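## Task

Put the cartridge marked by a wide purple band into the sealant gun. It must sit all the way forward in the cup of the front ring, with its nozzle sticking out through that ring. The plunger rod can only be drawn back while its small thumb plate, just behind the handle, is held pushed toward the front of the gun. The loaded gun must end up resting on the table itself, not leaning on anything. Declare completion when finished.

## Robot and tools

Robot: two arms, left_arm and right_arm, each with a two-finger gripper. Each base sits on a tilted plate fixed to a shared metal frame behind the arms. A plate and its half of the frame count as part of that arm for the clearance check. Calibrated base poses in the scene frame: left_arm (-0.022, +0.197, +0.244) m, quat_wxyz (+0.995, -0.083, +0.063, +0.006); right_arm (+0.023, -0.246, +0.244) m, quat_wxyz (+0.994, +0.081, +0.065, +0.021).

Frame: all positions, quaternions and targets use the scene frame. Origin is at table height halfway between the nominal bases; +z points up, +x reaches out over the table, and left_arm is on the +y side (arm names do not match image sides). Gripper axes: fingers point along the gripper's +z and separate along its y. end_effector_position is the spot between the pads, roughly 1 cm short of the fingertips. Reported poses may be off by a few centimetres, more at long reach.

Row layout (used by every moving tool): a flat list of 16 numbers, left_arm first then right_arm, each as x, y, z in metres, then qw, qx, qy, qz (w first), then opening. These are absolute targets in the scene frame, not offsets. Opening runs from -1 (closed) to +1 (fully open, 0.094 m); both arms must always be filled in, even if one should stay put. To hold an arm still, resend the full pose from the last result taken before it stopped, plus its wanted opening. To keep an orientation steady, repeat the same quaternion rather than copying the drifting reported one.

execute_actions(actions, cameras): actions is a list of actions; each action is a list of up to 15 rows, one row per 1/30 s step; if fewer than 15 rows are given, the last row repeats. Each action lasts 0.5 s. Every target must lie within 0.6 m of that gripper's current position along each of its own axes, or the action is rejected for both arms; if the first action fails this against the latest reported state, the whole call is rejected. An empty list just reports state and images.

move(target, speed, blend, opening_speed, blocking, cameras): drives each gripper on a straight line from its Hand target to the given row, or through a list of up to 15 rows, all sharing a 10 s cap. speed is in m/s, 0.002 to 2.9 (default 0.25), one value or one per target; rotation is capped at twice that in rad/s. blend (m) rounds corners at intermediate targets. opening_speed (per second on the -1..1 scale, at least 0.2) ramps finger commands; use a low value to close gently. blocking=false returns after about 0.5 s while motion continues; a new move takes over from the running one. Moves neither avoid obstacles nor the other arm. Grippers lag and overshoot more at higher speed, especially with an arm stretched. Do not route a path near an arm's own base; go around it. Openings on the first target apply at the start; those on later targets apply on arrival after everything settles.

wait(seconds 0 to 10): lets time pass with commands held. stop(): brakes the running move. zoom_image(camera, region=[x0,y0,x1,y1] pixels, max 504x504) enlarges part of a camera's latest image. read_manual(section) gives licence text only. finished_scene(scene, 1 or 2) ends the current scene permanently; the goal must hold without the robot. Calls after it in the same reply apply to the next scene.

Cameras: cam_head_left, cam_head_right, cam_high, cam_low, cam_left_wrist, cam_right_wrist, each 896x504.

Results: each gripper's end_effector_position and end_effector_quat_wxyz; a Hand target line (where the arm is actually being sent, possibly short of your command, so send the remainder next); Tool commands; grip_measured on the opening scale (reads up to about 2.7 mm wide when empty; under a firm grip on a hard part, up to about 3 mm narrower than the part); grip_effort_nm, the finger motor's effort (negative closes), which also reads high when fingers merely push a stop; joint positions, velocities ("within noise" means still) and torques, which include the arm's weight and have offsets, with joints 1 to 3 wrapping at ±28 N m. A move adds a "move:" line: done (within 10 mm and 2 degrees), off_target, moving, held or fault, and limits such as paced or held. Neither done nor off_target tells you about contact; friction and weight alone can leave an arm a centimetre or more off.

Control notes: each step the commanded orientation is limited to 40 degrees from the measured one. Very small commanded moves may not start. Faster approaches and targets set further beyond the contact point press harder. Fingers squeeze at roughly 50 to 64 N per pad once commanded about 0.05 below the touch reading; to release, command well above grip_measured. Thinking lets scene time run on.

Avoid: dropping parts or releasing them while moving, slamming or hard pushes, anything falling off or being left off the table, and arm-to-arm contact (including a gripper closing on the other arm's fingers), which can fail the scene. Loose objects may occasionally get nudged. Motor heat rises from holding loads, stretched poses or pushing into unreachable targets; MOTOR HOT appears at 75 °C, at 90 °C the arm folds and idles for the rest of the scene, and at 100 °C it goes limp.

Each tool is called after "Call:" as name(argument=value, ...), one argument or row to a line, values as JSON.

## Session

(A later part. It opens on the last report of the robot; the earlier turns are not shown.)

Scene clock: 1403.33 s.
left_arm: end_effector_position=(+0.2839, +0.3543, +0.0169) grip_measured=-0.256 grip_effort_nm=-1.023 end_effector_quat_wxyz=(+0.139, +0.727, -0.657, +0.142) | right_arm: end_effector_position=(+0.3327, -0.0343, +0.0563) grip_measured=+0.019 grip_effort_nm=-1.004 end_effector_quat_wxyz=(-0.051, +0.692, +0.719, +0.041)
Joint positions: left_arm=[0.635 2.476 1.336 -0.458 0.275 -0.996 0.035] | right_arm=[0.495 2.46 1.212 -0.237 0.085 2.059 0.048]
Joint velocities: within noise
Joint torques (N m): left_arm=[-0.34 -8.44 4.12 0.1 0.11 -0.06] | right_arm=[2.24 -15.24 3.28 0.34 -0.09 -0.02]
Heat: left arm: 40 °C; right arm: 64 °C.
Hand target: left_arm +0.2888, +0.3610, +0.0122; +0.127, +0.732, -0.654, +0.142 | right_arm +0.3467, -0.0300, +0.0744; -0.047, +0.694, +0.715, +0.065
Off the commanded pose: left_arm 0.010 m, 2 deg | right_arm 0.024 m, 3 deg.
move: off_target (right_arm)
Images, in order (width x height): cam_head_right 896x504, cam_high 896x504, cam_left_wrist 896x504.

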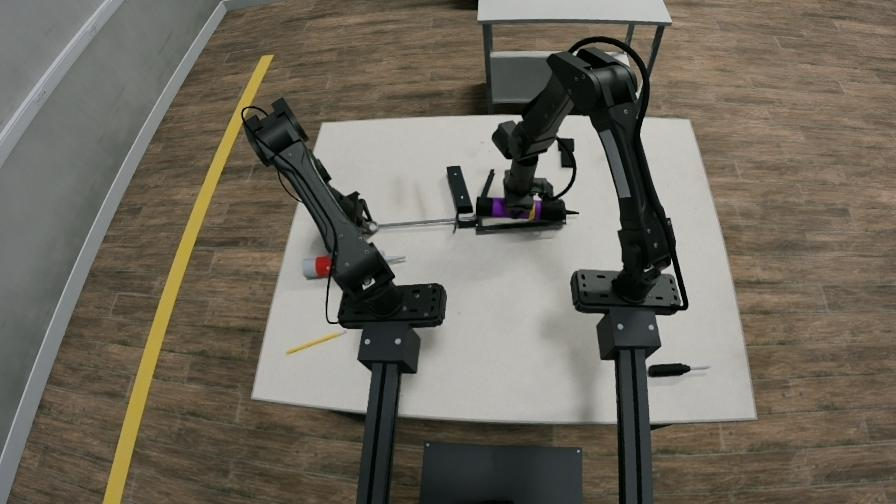

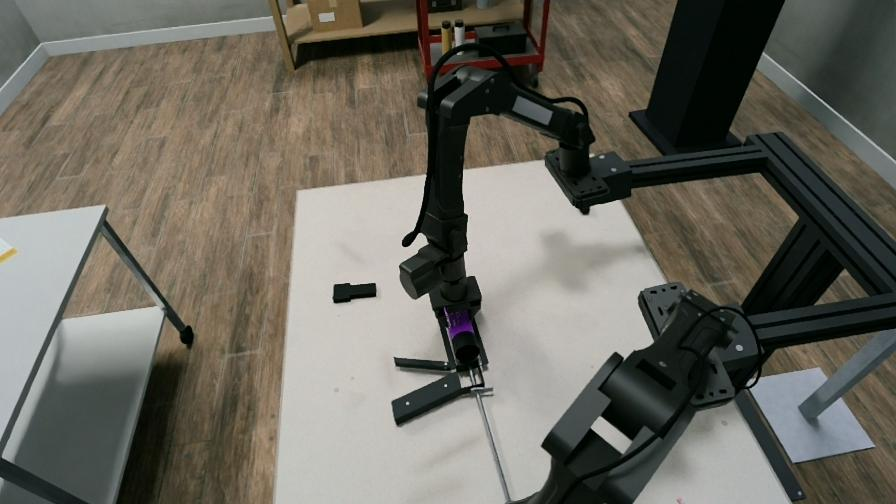

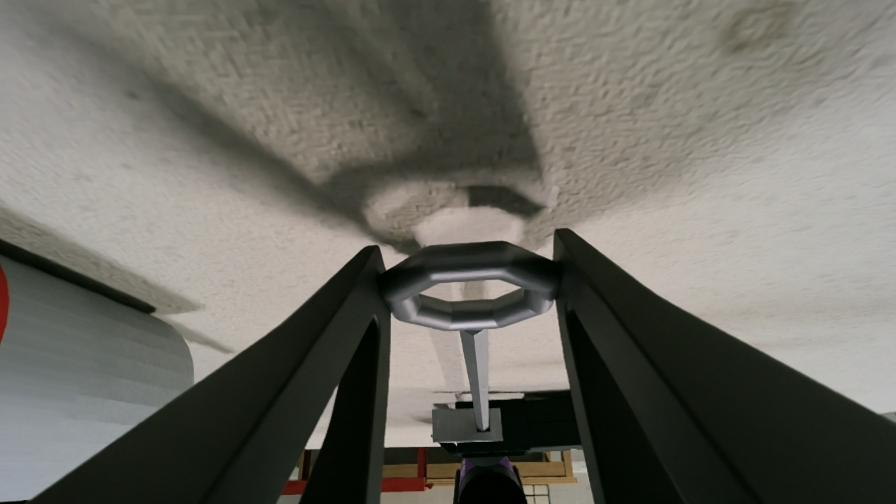

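Call:
move(
  target=[0.289,0.361,0.012,0.1271,0.7324,-0.6536,0.1424,-0.45,0.343,-0.030,0.075,-0.0502,0.6822,0.7267,0.0650,-0.03],
  speed=0.06,
  cameras=["cam_head_right","cam_high","cam_left_wrist"],
)

Call:
zoom_image(
  camera="cam_left_wrist",
  region=[440, 420, 540, 504],
)

Call:
zoom_image(
  camera="cam_high",
  region=[410, 260, 510, 400],
)

Call:
zoom_image(
  camera="cam_head_right",
  region=[440, 170, 590, 250],
)

Scene clock: 1416.33 s.
left_arm: end_effector_position=(+0.2839, +0.3543, +0.0169) grip_measured=-0.256 grip_effort_nm=-1.023 end_effector_quat_wxyz=(+0.139, +0.727, -0.657, +0.142) | right_arm: end_effector_position=(+0.3295, -0.0349, +0.0564) grip_measured=+0.019 grip_effort_nm=-1.009 end_effector_quat_wxyz=(-0.054, +0.681, +0.729, +0.041)
Joint positions: left_arm=[0.635 2.476 1.336 -0.458 0.275 -0.996 0.035] | right_arm=[0.495 2.456 1.2 -0.232 0.078 2.028 0.048]
Joint velocities: within noise
Joint torques (N m): left_arm=[-0.25 -8.34 4.04 0.08 0.12 -0.09] | right_arm=[2.4 -15.17 3.23 0.31 -0.13 0]
Heat: left arm: 40 °C; right arm: 66 °C.
Hand target: left_arm +0.2888, +0.3610, +0.0123; +0.127, +0.732, -0.654, +0.142 | right_arm +0.3428, -0.0300, +0.0745; -0.050, +0.682, +0.727, +0.065
Off the commanded pose: left_arm 0.010 m, 2 deg | right_arm 0.024 m, 3 deg.
move: off_target (right_arm)
Images, in order (width x height): cam_head_right 896x504, cam_high 896x504, cam_left_wrist 896x504.

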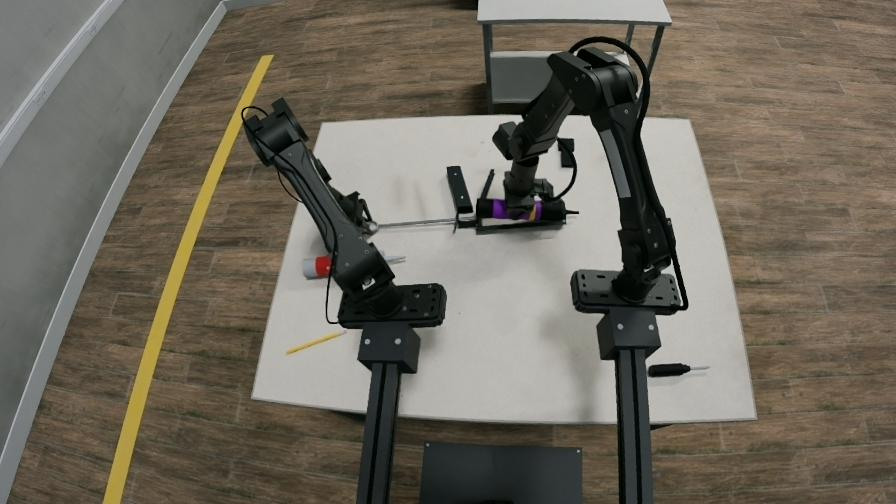

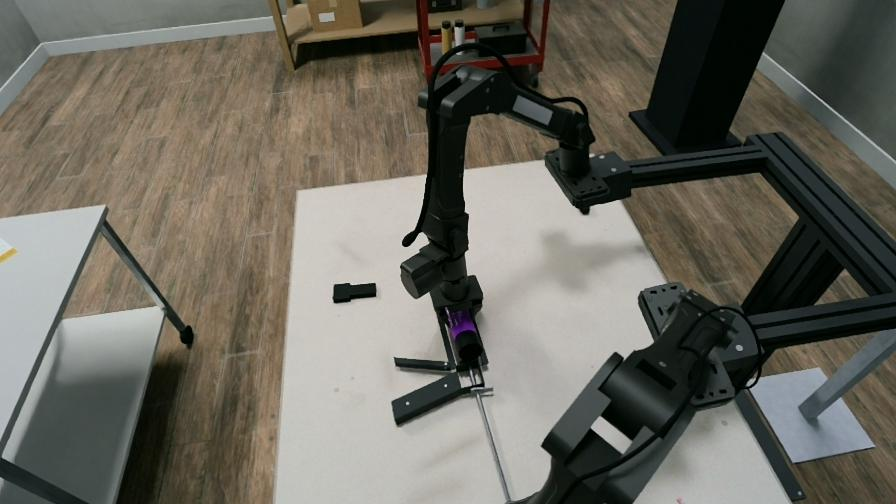

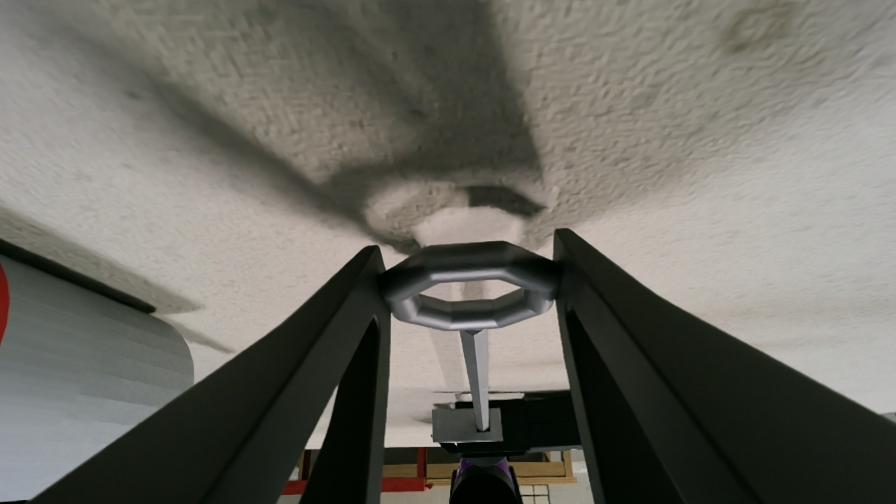

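Scaled by 5.040 from the camera's 896x504 image, which has a finer 1280x720 frame.

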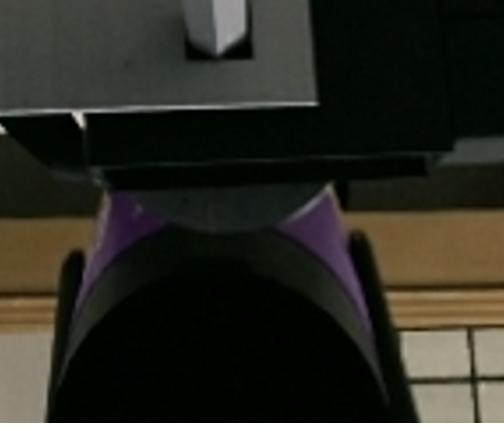

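Scaled by 3.600 from the camera's 896x504 image, which has a finer 1280x720 frame.

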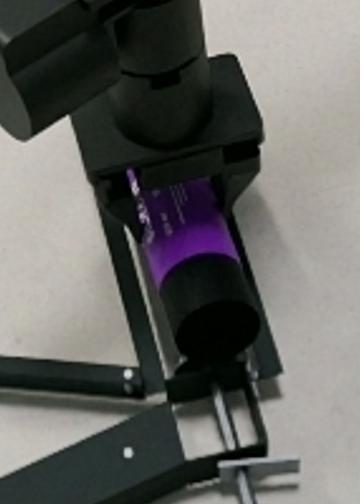

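Scaled by 3.360 from the camera's 896x504 image, which has a finer 1280x720 frame.

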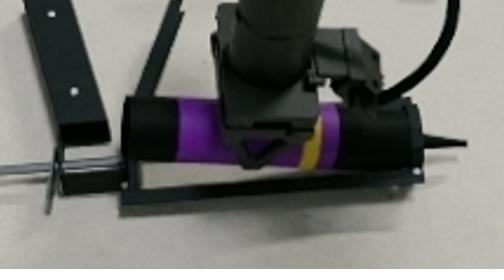

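Call:
move(
  target=[0.289,0.361,0.012,0.1271,0.7324,-0.6536,0.1424,-0.45,0.3435,-0.036,0.074,-0.0502,0.6822,0.7267,0.0650,-0.03],
  speed=0.06,
  cameras=["cam_head_right","cam_high","cam_left_wrist"],
)

Call:
zoom_image(
  camera="cam_left_wrist",
  region=[440, 420, 540, 504],
)

Call:
zoom_image(
  camera="cam_head_right",
  region=[540, 180, 600, 235],
)

Call:
zoom_image(
  camera="cam_head_right",
  region=[440, 170, 590, 250],
)

Scene clock: 1423.00 s.
left_arm: end_effector_position=(+0.2839, +0.3543, +0.0169) grip_measured=-0.256 grip_effort_nm=-1.023 end_effector_quat_wxyz=(+0.139, +0.727, -0.657, +0.142) | right_arm: end_effector_position=(+0.3294, -0.0366, +0.0565) grip_measured=+0.019 grip_effort_nm=-1.009 end_effector_quat_wxyz=(-0.057, +0.678, +0.731, +0.045)
Joint positions: left_arm=[0.635 2.476 1.336 -0.458 0.275 -0.996 0.035] | right_arm=[0.486 2.449 1.187 -0.219 0.068 2.014 0.048]
Joint velocities: within noise
Joint torques (N m): left_arm=[-0.23 -8.44 4.11 0.06 0.09 -0.09] | right_arm=[1.88 -15.1 3.03 0.24 -0.04 -0.03]
Heat: left arm: 40 °C; right arm: 68 °C.
Hand target: left_arm +0.2889, +0.3610, +0.0123; +0.127, +0.732, -0.654, +0.142 | right_arm +0.3433, -0.0360, +0.0734; -0.050, +0.682, +0.727, +0.065
Off the commanded pose: left_arm 0.010 m, 2 deg | right_arm 0.022 m, 2 deg.
move: off_target (right_arm)
Images, in order (width x height): cam_head_right 896x504, cam_high 896x504, cam_left_wrist 896x504.

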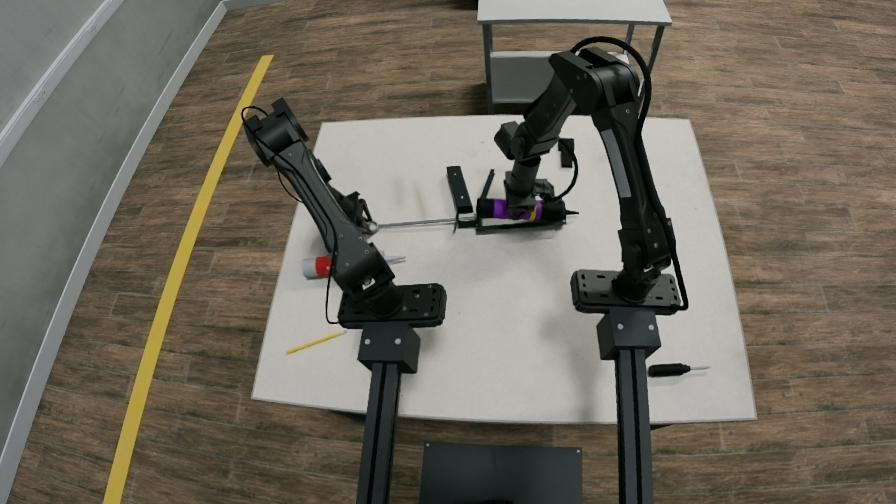

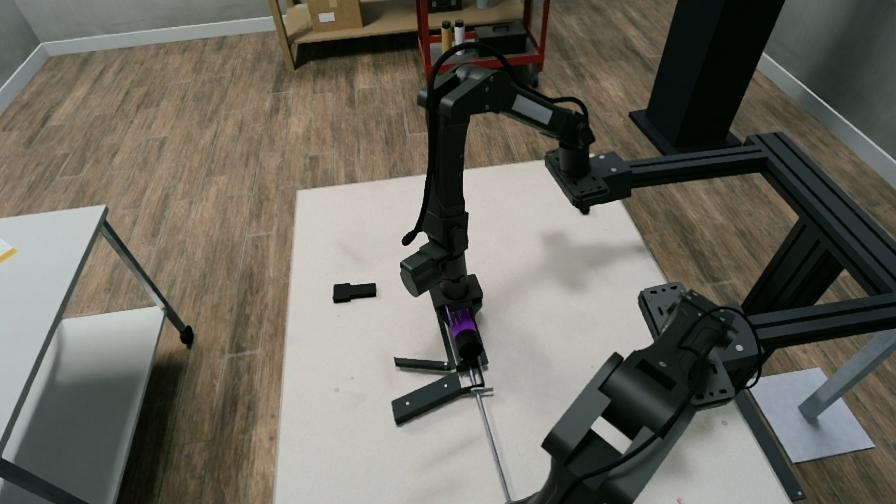

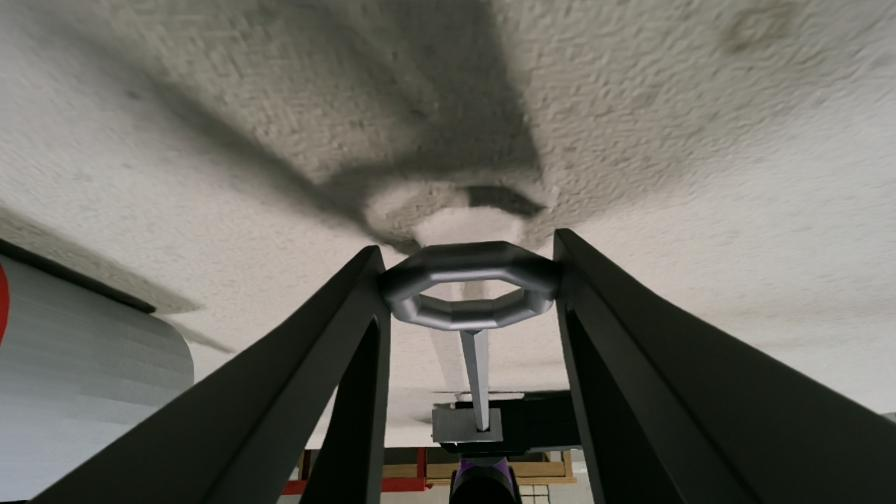

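Scaled by 5.040 from the camera's 896x504 image, which has a finer 1280x720 frame.

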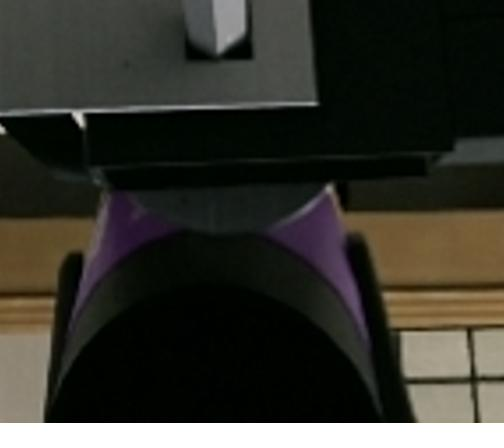

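Scaled by 8.400 from the camera's 896x504 image, which has a finer 1280x720 frame.

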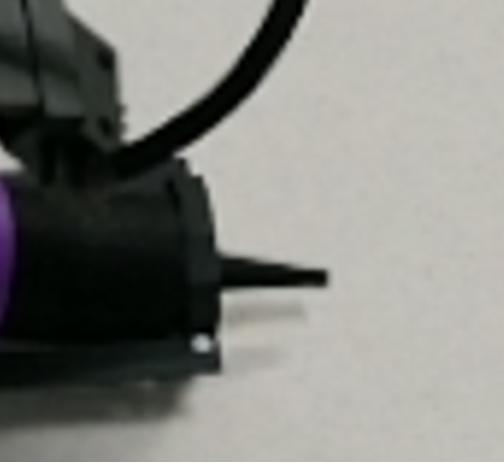

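Scaled by 3.360 from the camera's 896x504 image, which has a finer 1280x720 frame.

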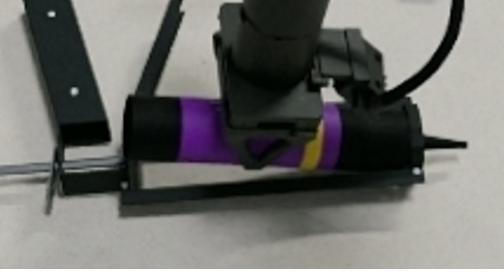

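Call:
move(
  target=[
    [0.289,0.361,0.012,0.1271,0.7324,-0.6536,0.1424,-0.45,0.3435,-0.032,0.074,-0.0603,0.6812,0.7260,0.0745,-0.03],
    [0.289,0.361,0.012,0.1271,0.7324,-0.6536,0.1424,-0.45,0.3435,-0.038,0.073,-0.0603,0.6812,0.7260,0.0745,-0.03],
  ],
  speed=0.04,
  cameras=["cam_head_right","cam_high","cam_left_wrist"],
)

Call:
zoom_image(
  camera="cam_left_wrist",
  region=[440, 420, 540, 504],
)

Call:
zoom_image(
  camera="cam_head_right",
  region=[540, 180, 600, 235],
)

Call:
zoom_image(
  camera="cam_head_right",
  region=[440, 170, 590, 250],
)

Scene clock: 1438.67 s.
left_arm: end_effector_position=(+0.2839, +0.3543, +0.0169) grip_measured=-0.256 grip_effort_nm=-1.023 end_effector_quat_wxyz=(+0.139, +0.727, -0.657, +0.142) | right_arm: end_effector_position=(+0.3307, -0.0422, +0.0554) grip_measured=+0.019 grip_effort_nm=-1.004 end_effector_quat_wxyz=(-0.062, +0.679, +0.730, +0.051)
Joint positions: left_arm=[0.635 2.476 1.336 -0.458 0.275 -0.996 0.035] | right_arm=[0.464 2.442 1.168 -0.197 0.053 1.993 0.048]
Joint velocities: within noise
Joint torques (N m): left_arm=[-0.36 -8.43 4.01 0.09 0.07 -0.1] | right_arm=[2.17 -14.87 3.06 0.32 -0.13 0.06]
Heat: left arm: 41 °C; right arm: 71 °C.
Hand target: left_arm +0.2888, +0.3610, +0.0122; +0.127, +0.732, -0.654, +0.142 | right_arm +0.3434, -0.0381, +0.0724; -0.060, +0.681, +0.726, +0.074
Off the commanded pose: left_arm 0.010 m, 2 deg | right_arm 0.022 m, 3 deg.
move: off_target (right_arm)
Images, in order (width x height): cam_head_right 896x504, cam_high 896x504, cam_left_wrist 896x504.

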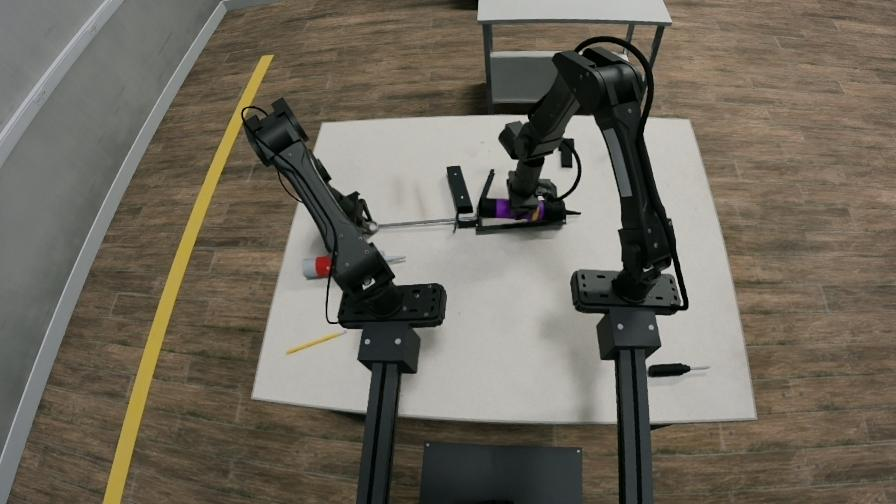

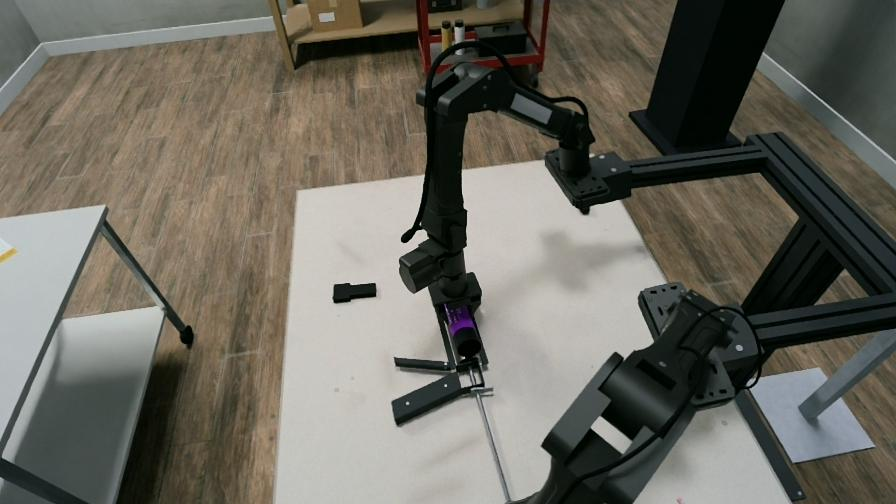

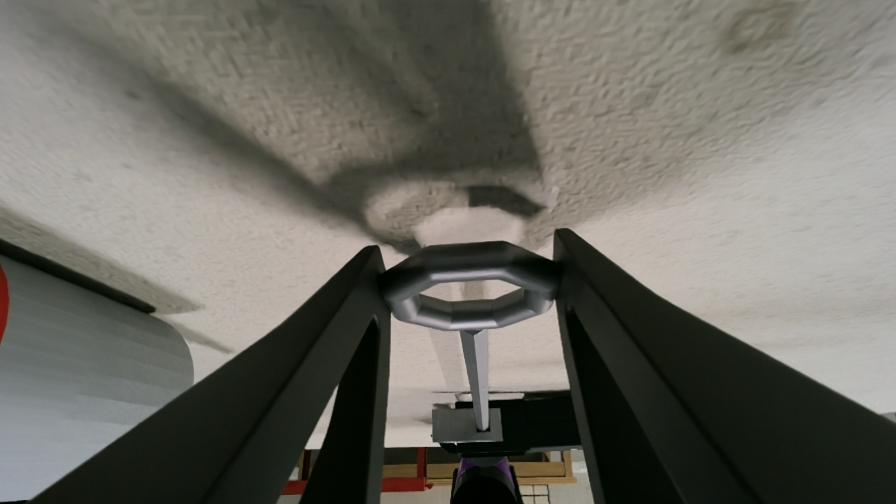

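Scaled by 5.040 from the camera's 896x504 image, which has a finer 1280x720 frame.

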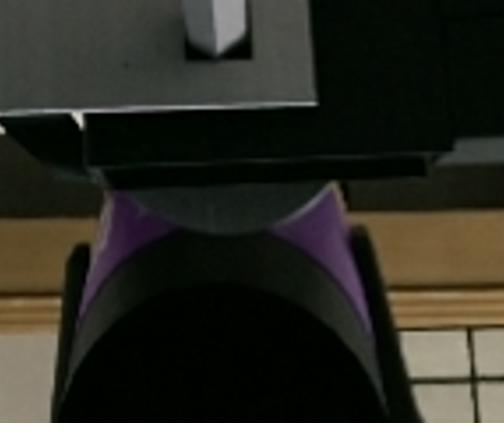

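Scaled by 8.400 from the camera's 896x504 image, which has a finer 1280x720 frame.

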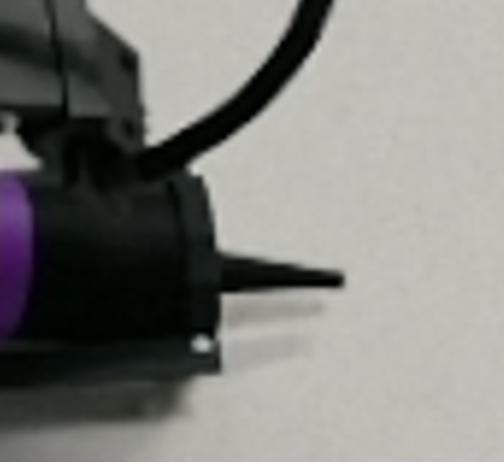

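Scaled by 3.360 from the camera's 896x504 image, which has a finer 1280x720 frame.

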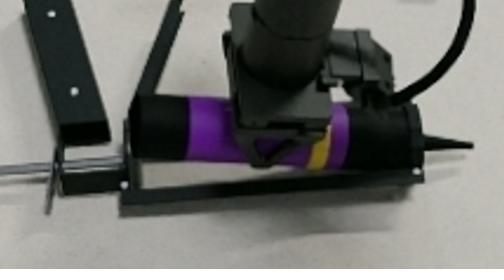

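Call:
move(
  target=[0.289,0.361,0.012,0.1271,0.7324,-0.6536,0.1424,-0.45,0.3433,-0.041,0.072,-0.0603,0.6812,0.7260,0.0745,-0.03],
  speed=0.04,
  cameras=["cam_head_right","cam_high","cam_left_wrist"],
)

Call:
zoom_image(
  camera="cam_left_wrist",
  region=[440, 420, 540, 504],
)

Call:
zoom_image(
  camera="cam_head_right",
  region=[540, 180, 600, 235],
)

Call:
zoom_image(
  camera="cam_head_right",
  region=[440, 170, 590, 250],
)

Scene clock: 1442.73 s.
left_arm: end_effector_position=(+0.2839, +0.3543, +0.0169) grip_measured=-0.256 grip_effort_nm=-1.028 end_effector_quat_wxyz=(+0.139, +0.727, -0.657, +0.142) | right_arm: end_effector_position=(+0.3305, -0.0432, +0.0545) grip_measured=+0.019 grip_effort_nm=-1.004 end_effector_quat_wxyz=(-0.063, +0.677, +0.731, +0.053)
Joint positions: left_arm=[0.635 2.476 1.336 -0.458 0.275 -0.996 0.035] | right_arm=[0.46 2.442 1.161 -0.188 0.051 1.985 0.048]
Joint velocities: within noise
Joint torques (N m): left_arm=[-0.42 -8.35 4.04 0.08 0.1 -0.06] | right_arm=[1.81 -14.95 2.96 0.29 -0.13 0.06]
Heat: left arm: 41 °C; right arm: 69 °C.
Hand target: left_arm +0.2888, +0.3610, +0.0122; +0.127, +0.732, -0.654, +0.142 | right_arm +0.3431, -0.0411, +0.0714; -0.060, +0.681, +0.726, +0.074
Off the commanded pose: left_arm 0.010 m, 2 deg | right_arm 0.022 m, 3 deg.
move: off_target (right_arm)
Images, in order (width x height): cam_head_right 896x504, cam_high 896x504, cam_left_wrist 896x504.

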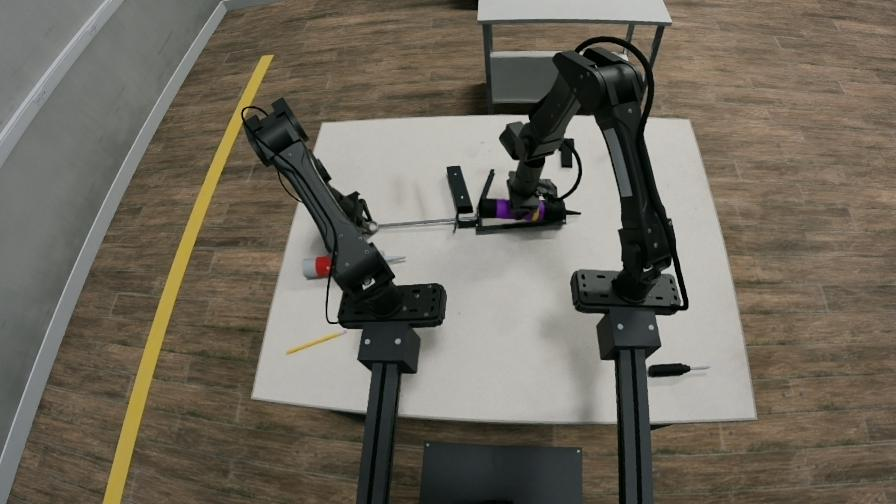

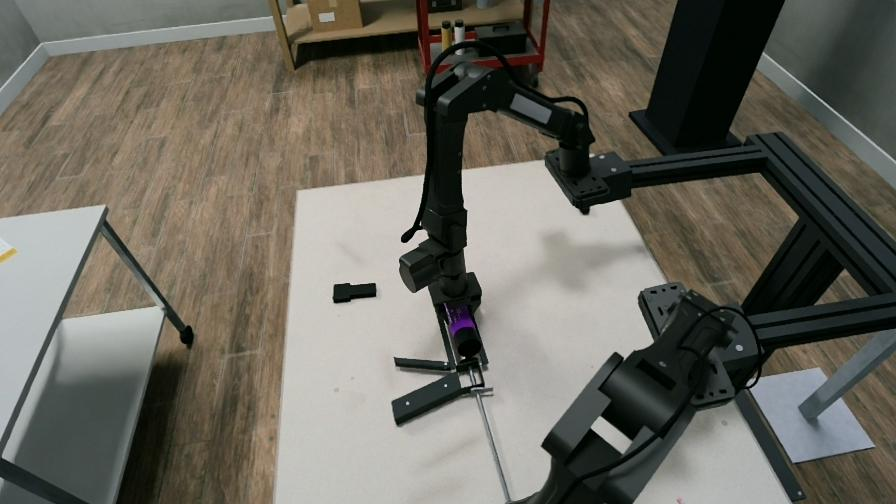

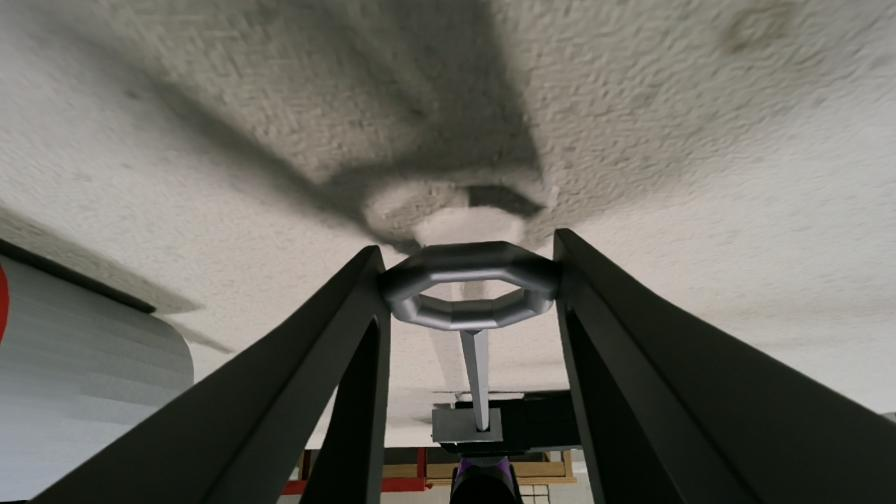

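Scaled by 5.040 from the camera's 896x504 image, which has a finer 1280x720 frame.

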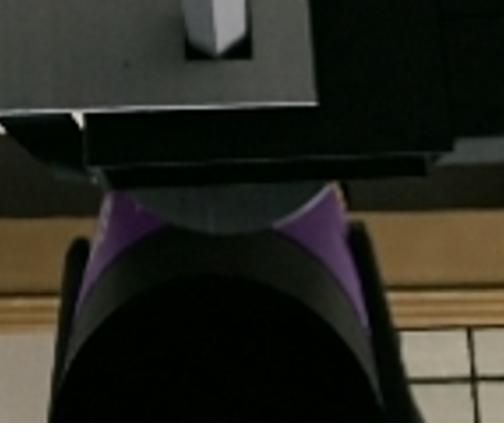

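Scaled by 8.400 from the camera's 896x504 image, which has a finer 1280x720 frame.

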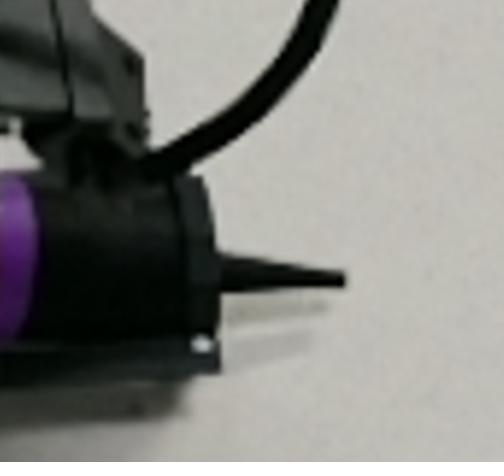

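Scaled by 3.360 from the camera's 896x504 image, which has a finer 1280x720 frame.

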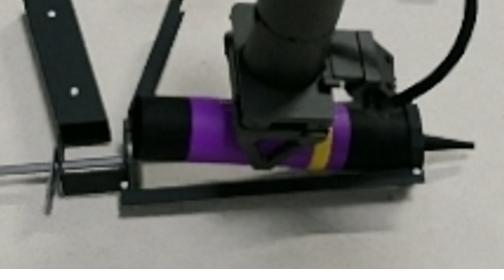

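Call:
move(
  target=[0.289,0.361,0.012,0.1271,0.7324,-0.6536,0.1424,-0.45,0.3425,-0.043,0.063,-0.0502,0.6822,0.7267,0.0650,-0.03],
  speed=0.03,
  cameras=["cam_head_right","cam_high","cam_left_wrist"],
)

Call:
zoom_image(
  camera="cam_left_wrist",
  region=[440, 420, 540, 504],
)

Call:
zoom_image(
  camera="cam_head_right",
  region=[540, 180, 600, 235],
)

Call:
zoom_image(
  camera="cam_head_right",
  region=[440, 170, 590, 250],
)

Scene clock: 1447.77 s.
left_arm: end_effector_position=(+0.2839, +0.3543, +0.0169) grip_measured=-0.256 grip_effort_nm=-1.028 end_effector_quat_wxyz=(+0.139, +0.727, -0.657, +0.142) | right_arm: end_effector_position=(+0.3305, -0.0433, +0.0544) grip_measured=+0.019 grip_effort_nm=-1.009 end_effector_quat_wxyz=(-0.062, +0.677, +0.731, +0.053)
Joint positions: left_arm=[0.635 2.476 1.336 -0.458 0.275 -0.996 0.035] | right_arm=[0.46 2.442 1.161 -0.187 0.051 1.984 0.048]
Joint velocities: within noise
Joint torques (N m): left_arm=[-0.36 -8.36 4.03 0.09 0.11 -0.07] | right_arm=[2.26 -12.33 3.95 0.35 0.08 0.09]
Heat: left arm: 41 °C; right arm: 67 °C.
Hand target: left_arm +0.2888, +0.3610, +0.0122; +0.127, +0.732, -0.654, +0.142 | right_arm +0.3424, -0.0430, +0.0630; -0.050, +0.682, +0.727, +0.065
Off the commanded pose: left_arm 0.010 m, 2 deg | right_arm 0.015 m, 2 deg.
move: off_target (right_arm)
Images, in order (width x height): cam_head_right 896x504, cam_high 896x504, cam_left_wrist 896x504.

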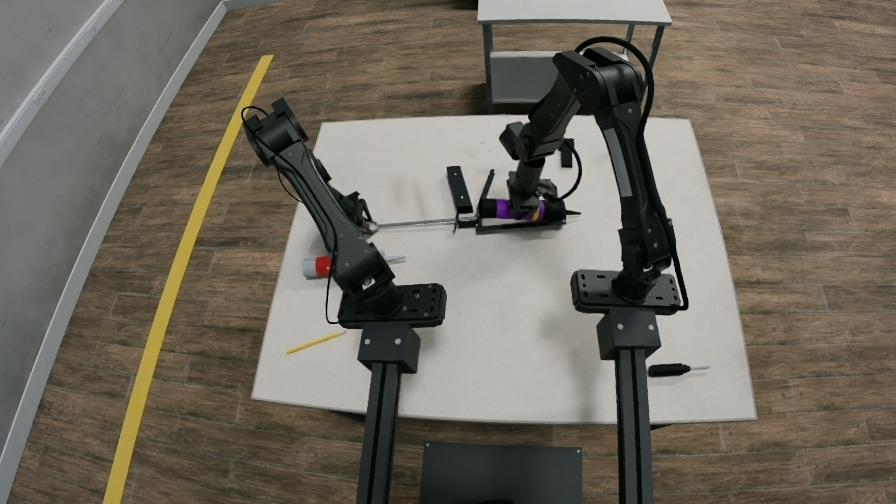

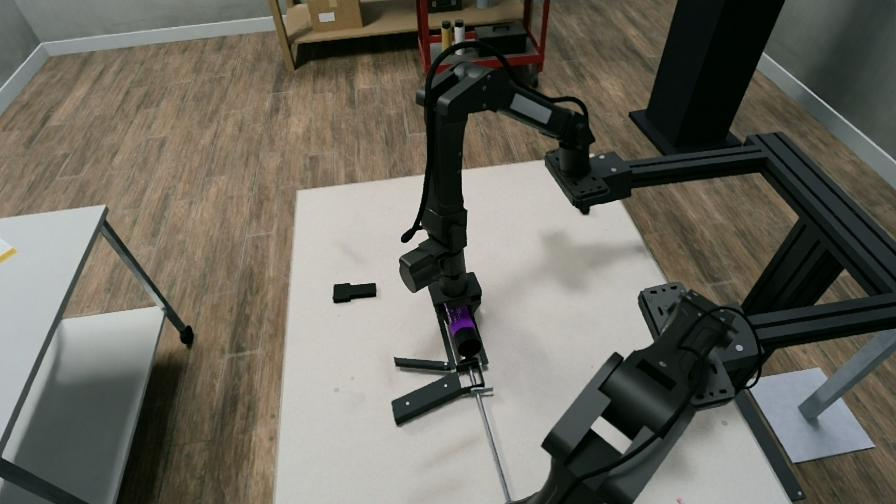

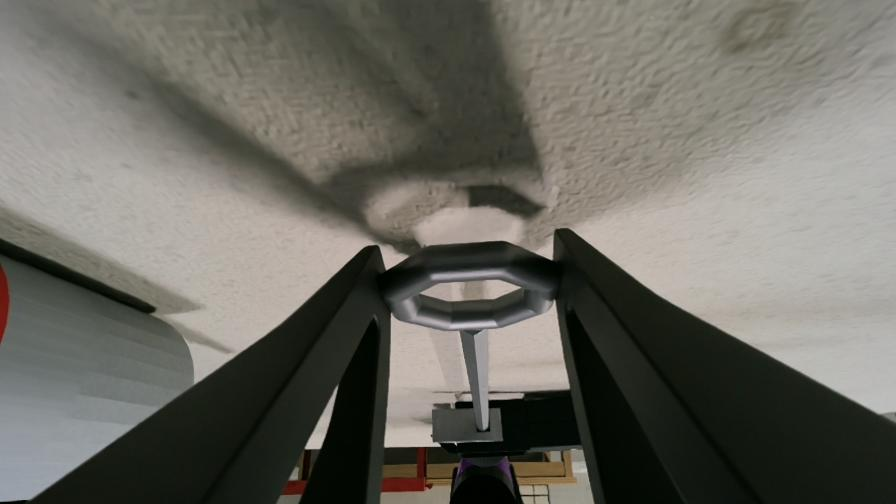

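Scaled by 5.040 from the camera's 896x504 image, which has a finer 1280x720 frame.

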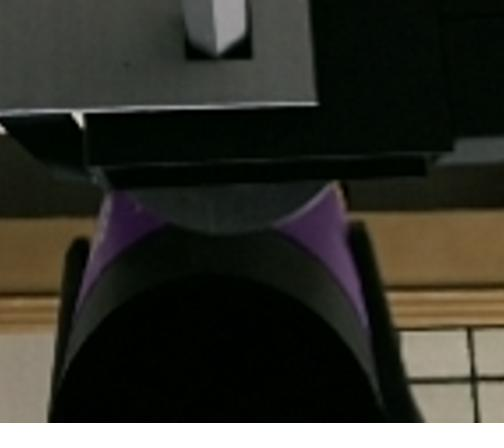

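Scaled by 8.400 from the camera's 896x504 image, which has a finer 1280x720 frame.

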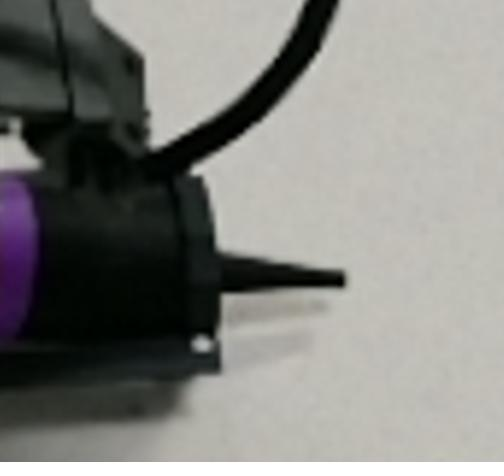

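Scaled by 3.360 from the camera's 896x504 image, which has a finer 1280x720 frame.

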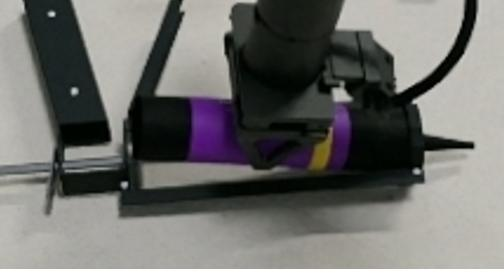

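Call:
move(
  target=[0.289,0.361,0.012,0.1271,0.7324,-0.6536,0.1424,-0.45,0.3420,-0.047,0.055,-0.0413,0.6830,0.7274,0.0568,-0.03],
  speed=0.03,
  cameras=["cam_head_right","cam_left_wrist"],
)

Call:
zoom_image(
  camera="cam_left_wrist",
  region=[440, 420, 540, 504],
)

Call:
zoom_image(
  camera="cam_head_right",
  region=[540, 180, 600, 235],
)

Call:
zoom_image(
  camera="cam_head_right",
  region=[440, 170, 590, 250],
)

Scene clock: 1451.43 s.
left_arm: end_effector_position=(+0.2835, +0.3543, +0.0169) grip_measured=-0.256 grip_effort_nm=-1.033 end_effector_quat_wxyz=(+0.140, +0.728, -0.656, +0.141) | right_arm: end_effector_position=(+0.3319, -0.0437, +0.0543) grip_measured=+0.019 grip_effort_nm=-1.009 end_effector_quat_wxyz=(-0.059, +0.677, +0.731, +0.054)
Joint positions: left_arm=[0.635 2.476 1.336 -0.459 0.274 -0.997 0.035] | right_arm=[0.46 2.442 1.161 -0.183 0.057 1.984 0.048]
Joint velocities: within noise
Joint torques (N m): left_arm=[-0.28 -8.53 4.23 0.08 0.11 -0.07] | right_arm=[1.99 -10.24 4.55 0.42 0.24 0.05]
Heat: left arm: 41 °C; right arm: 66 °C.
Hand target: left_arm +0.2888, +0.3610, +0.0123; +0.127, +0.732, -0.654, +0.142 | right_arm +0.3419, -0.0471, +0.0553; -0.041, +0.683, +0.727, +0.057
Off the commanded pose: left_arm 0.010 m, 2 deg | right_arm 0.011 m, 2 deg.
move: off_target (right_arm)
Images, in order (width x height): cam_head_right 896x504, cam_left_wrist 896x504.

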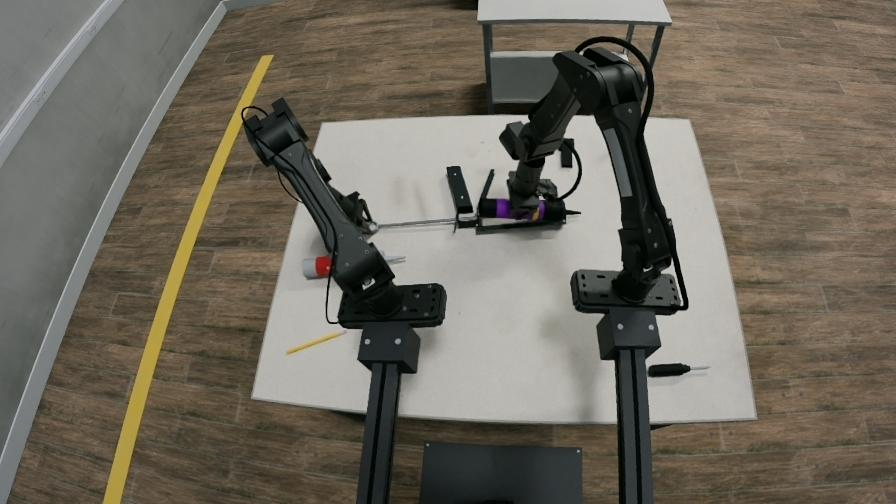

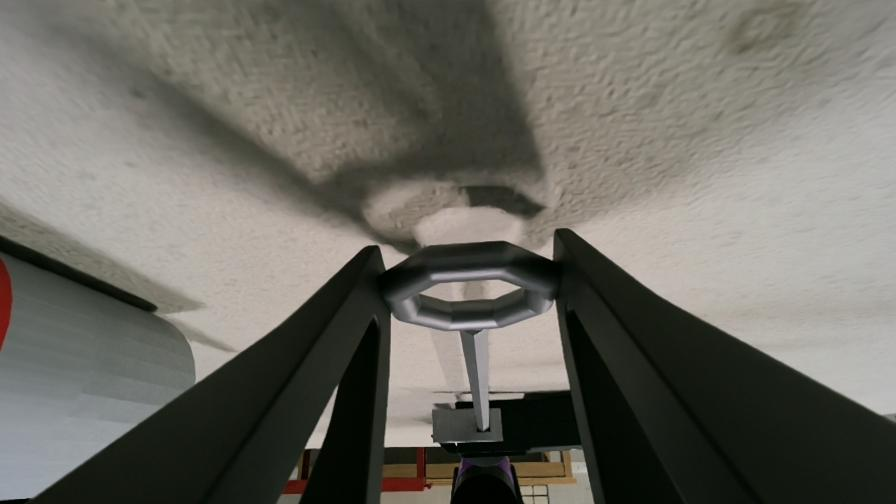

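Scaled by 5.040 from the camera's 896x504 image, which has a finer 1280x720 frame.

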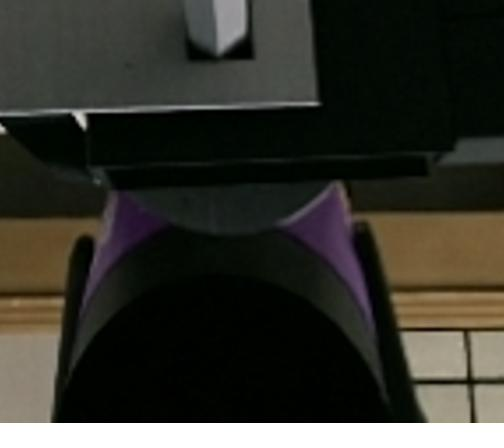

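Scaled by 8.400 from the camera's 896x504 image, which has a finer 1280x720 frame.

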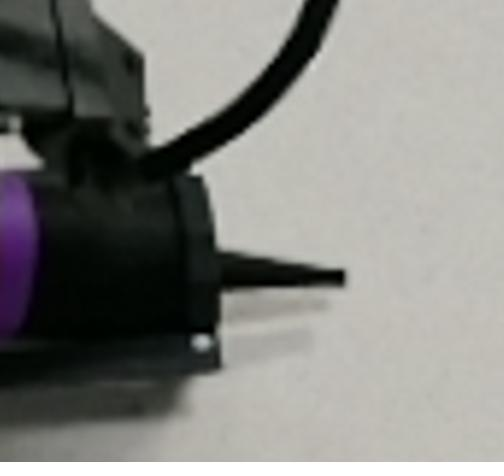

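Scaled by 3.360 from the camera's 896x504 image, which has a finer 1280x720 frame.

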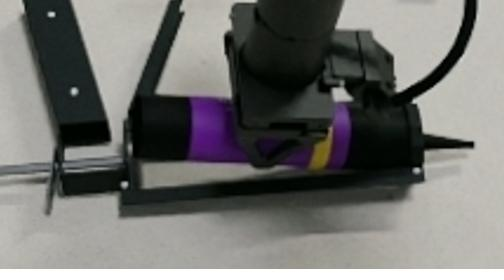

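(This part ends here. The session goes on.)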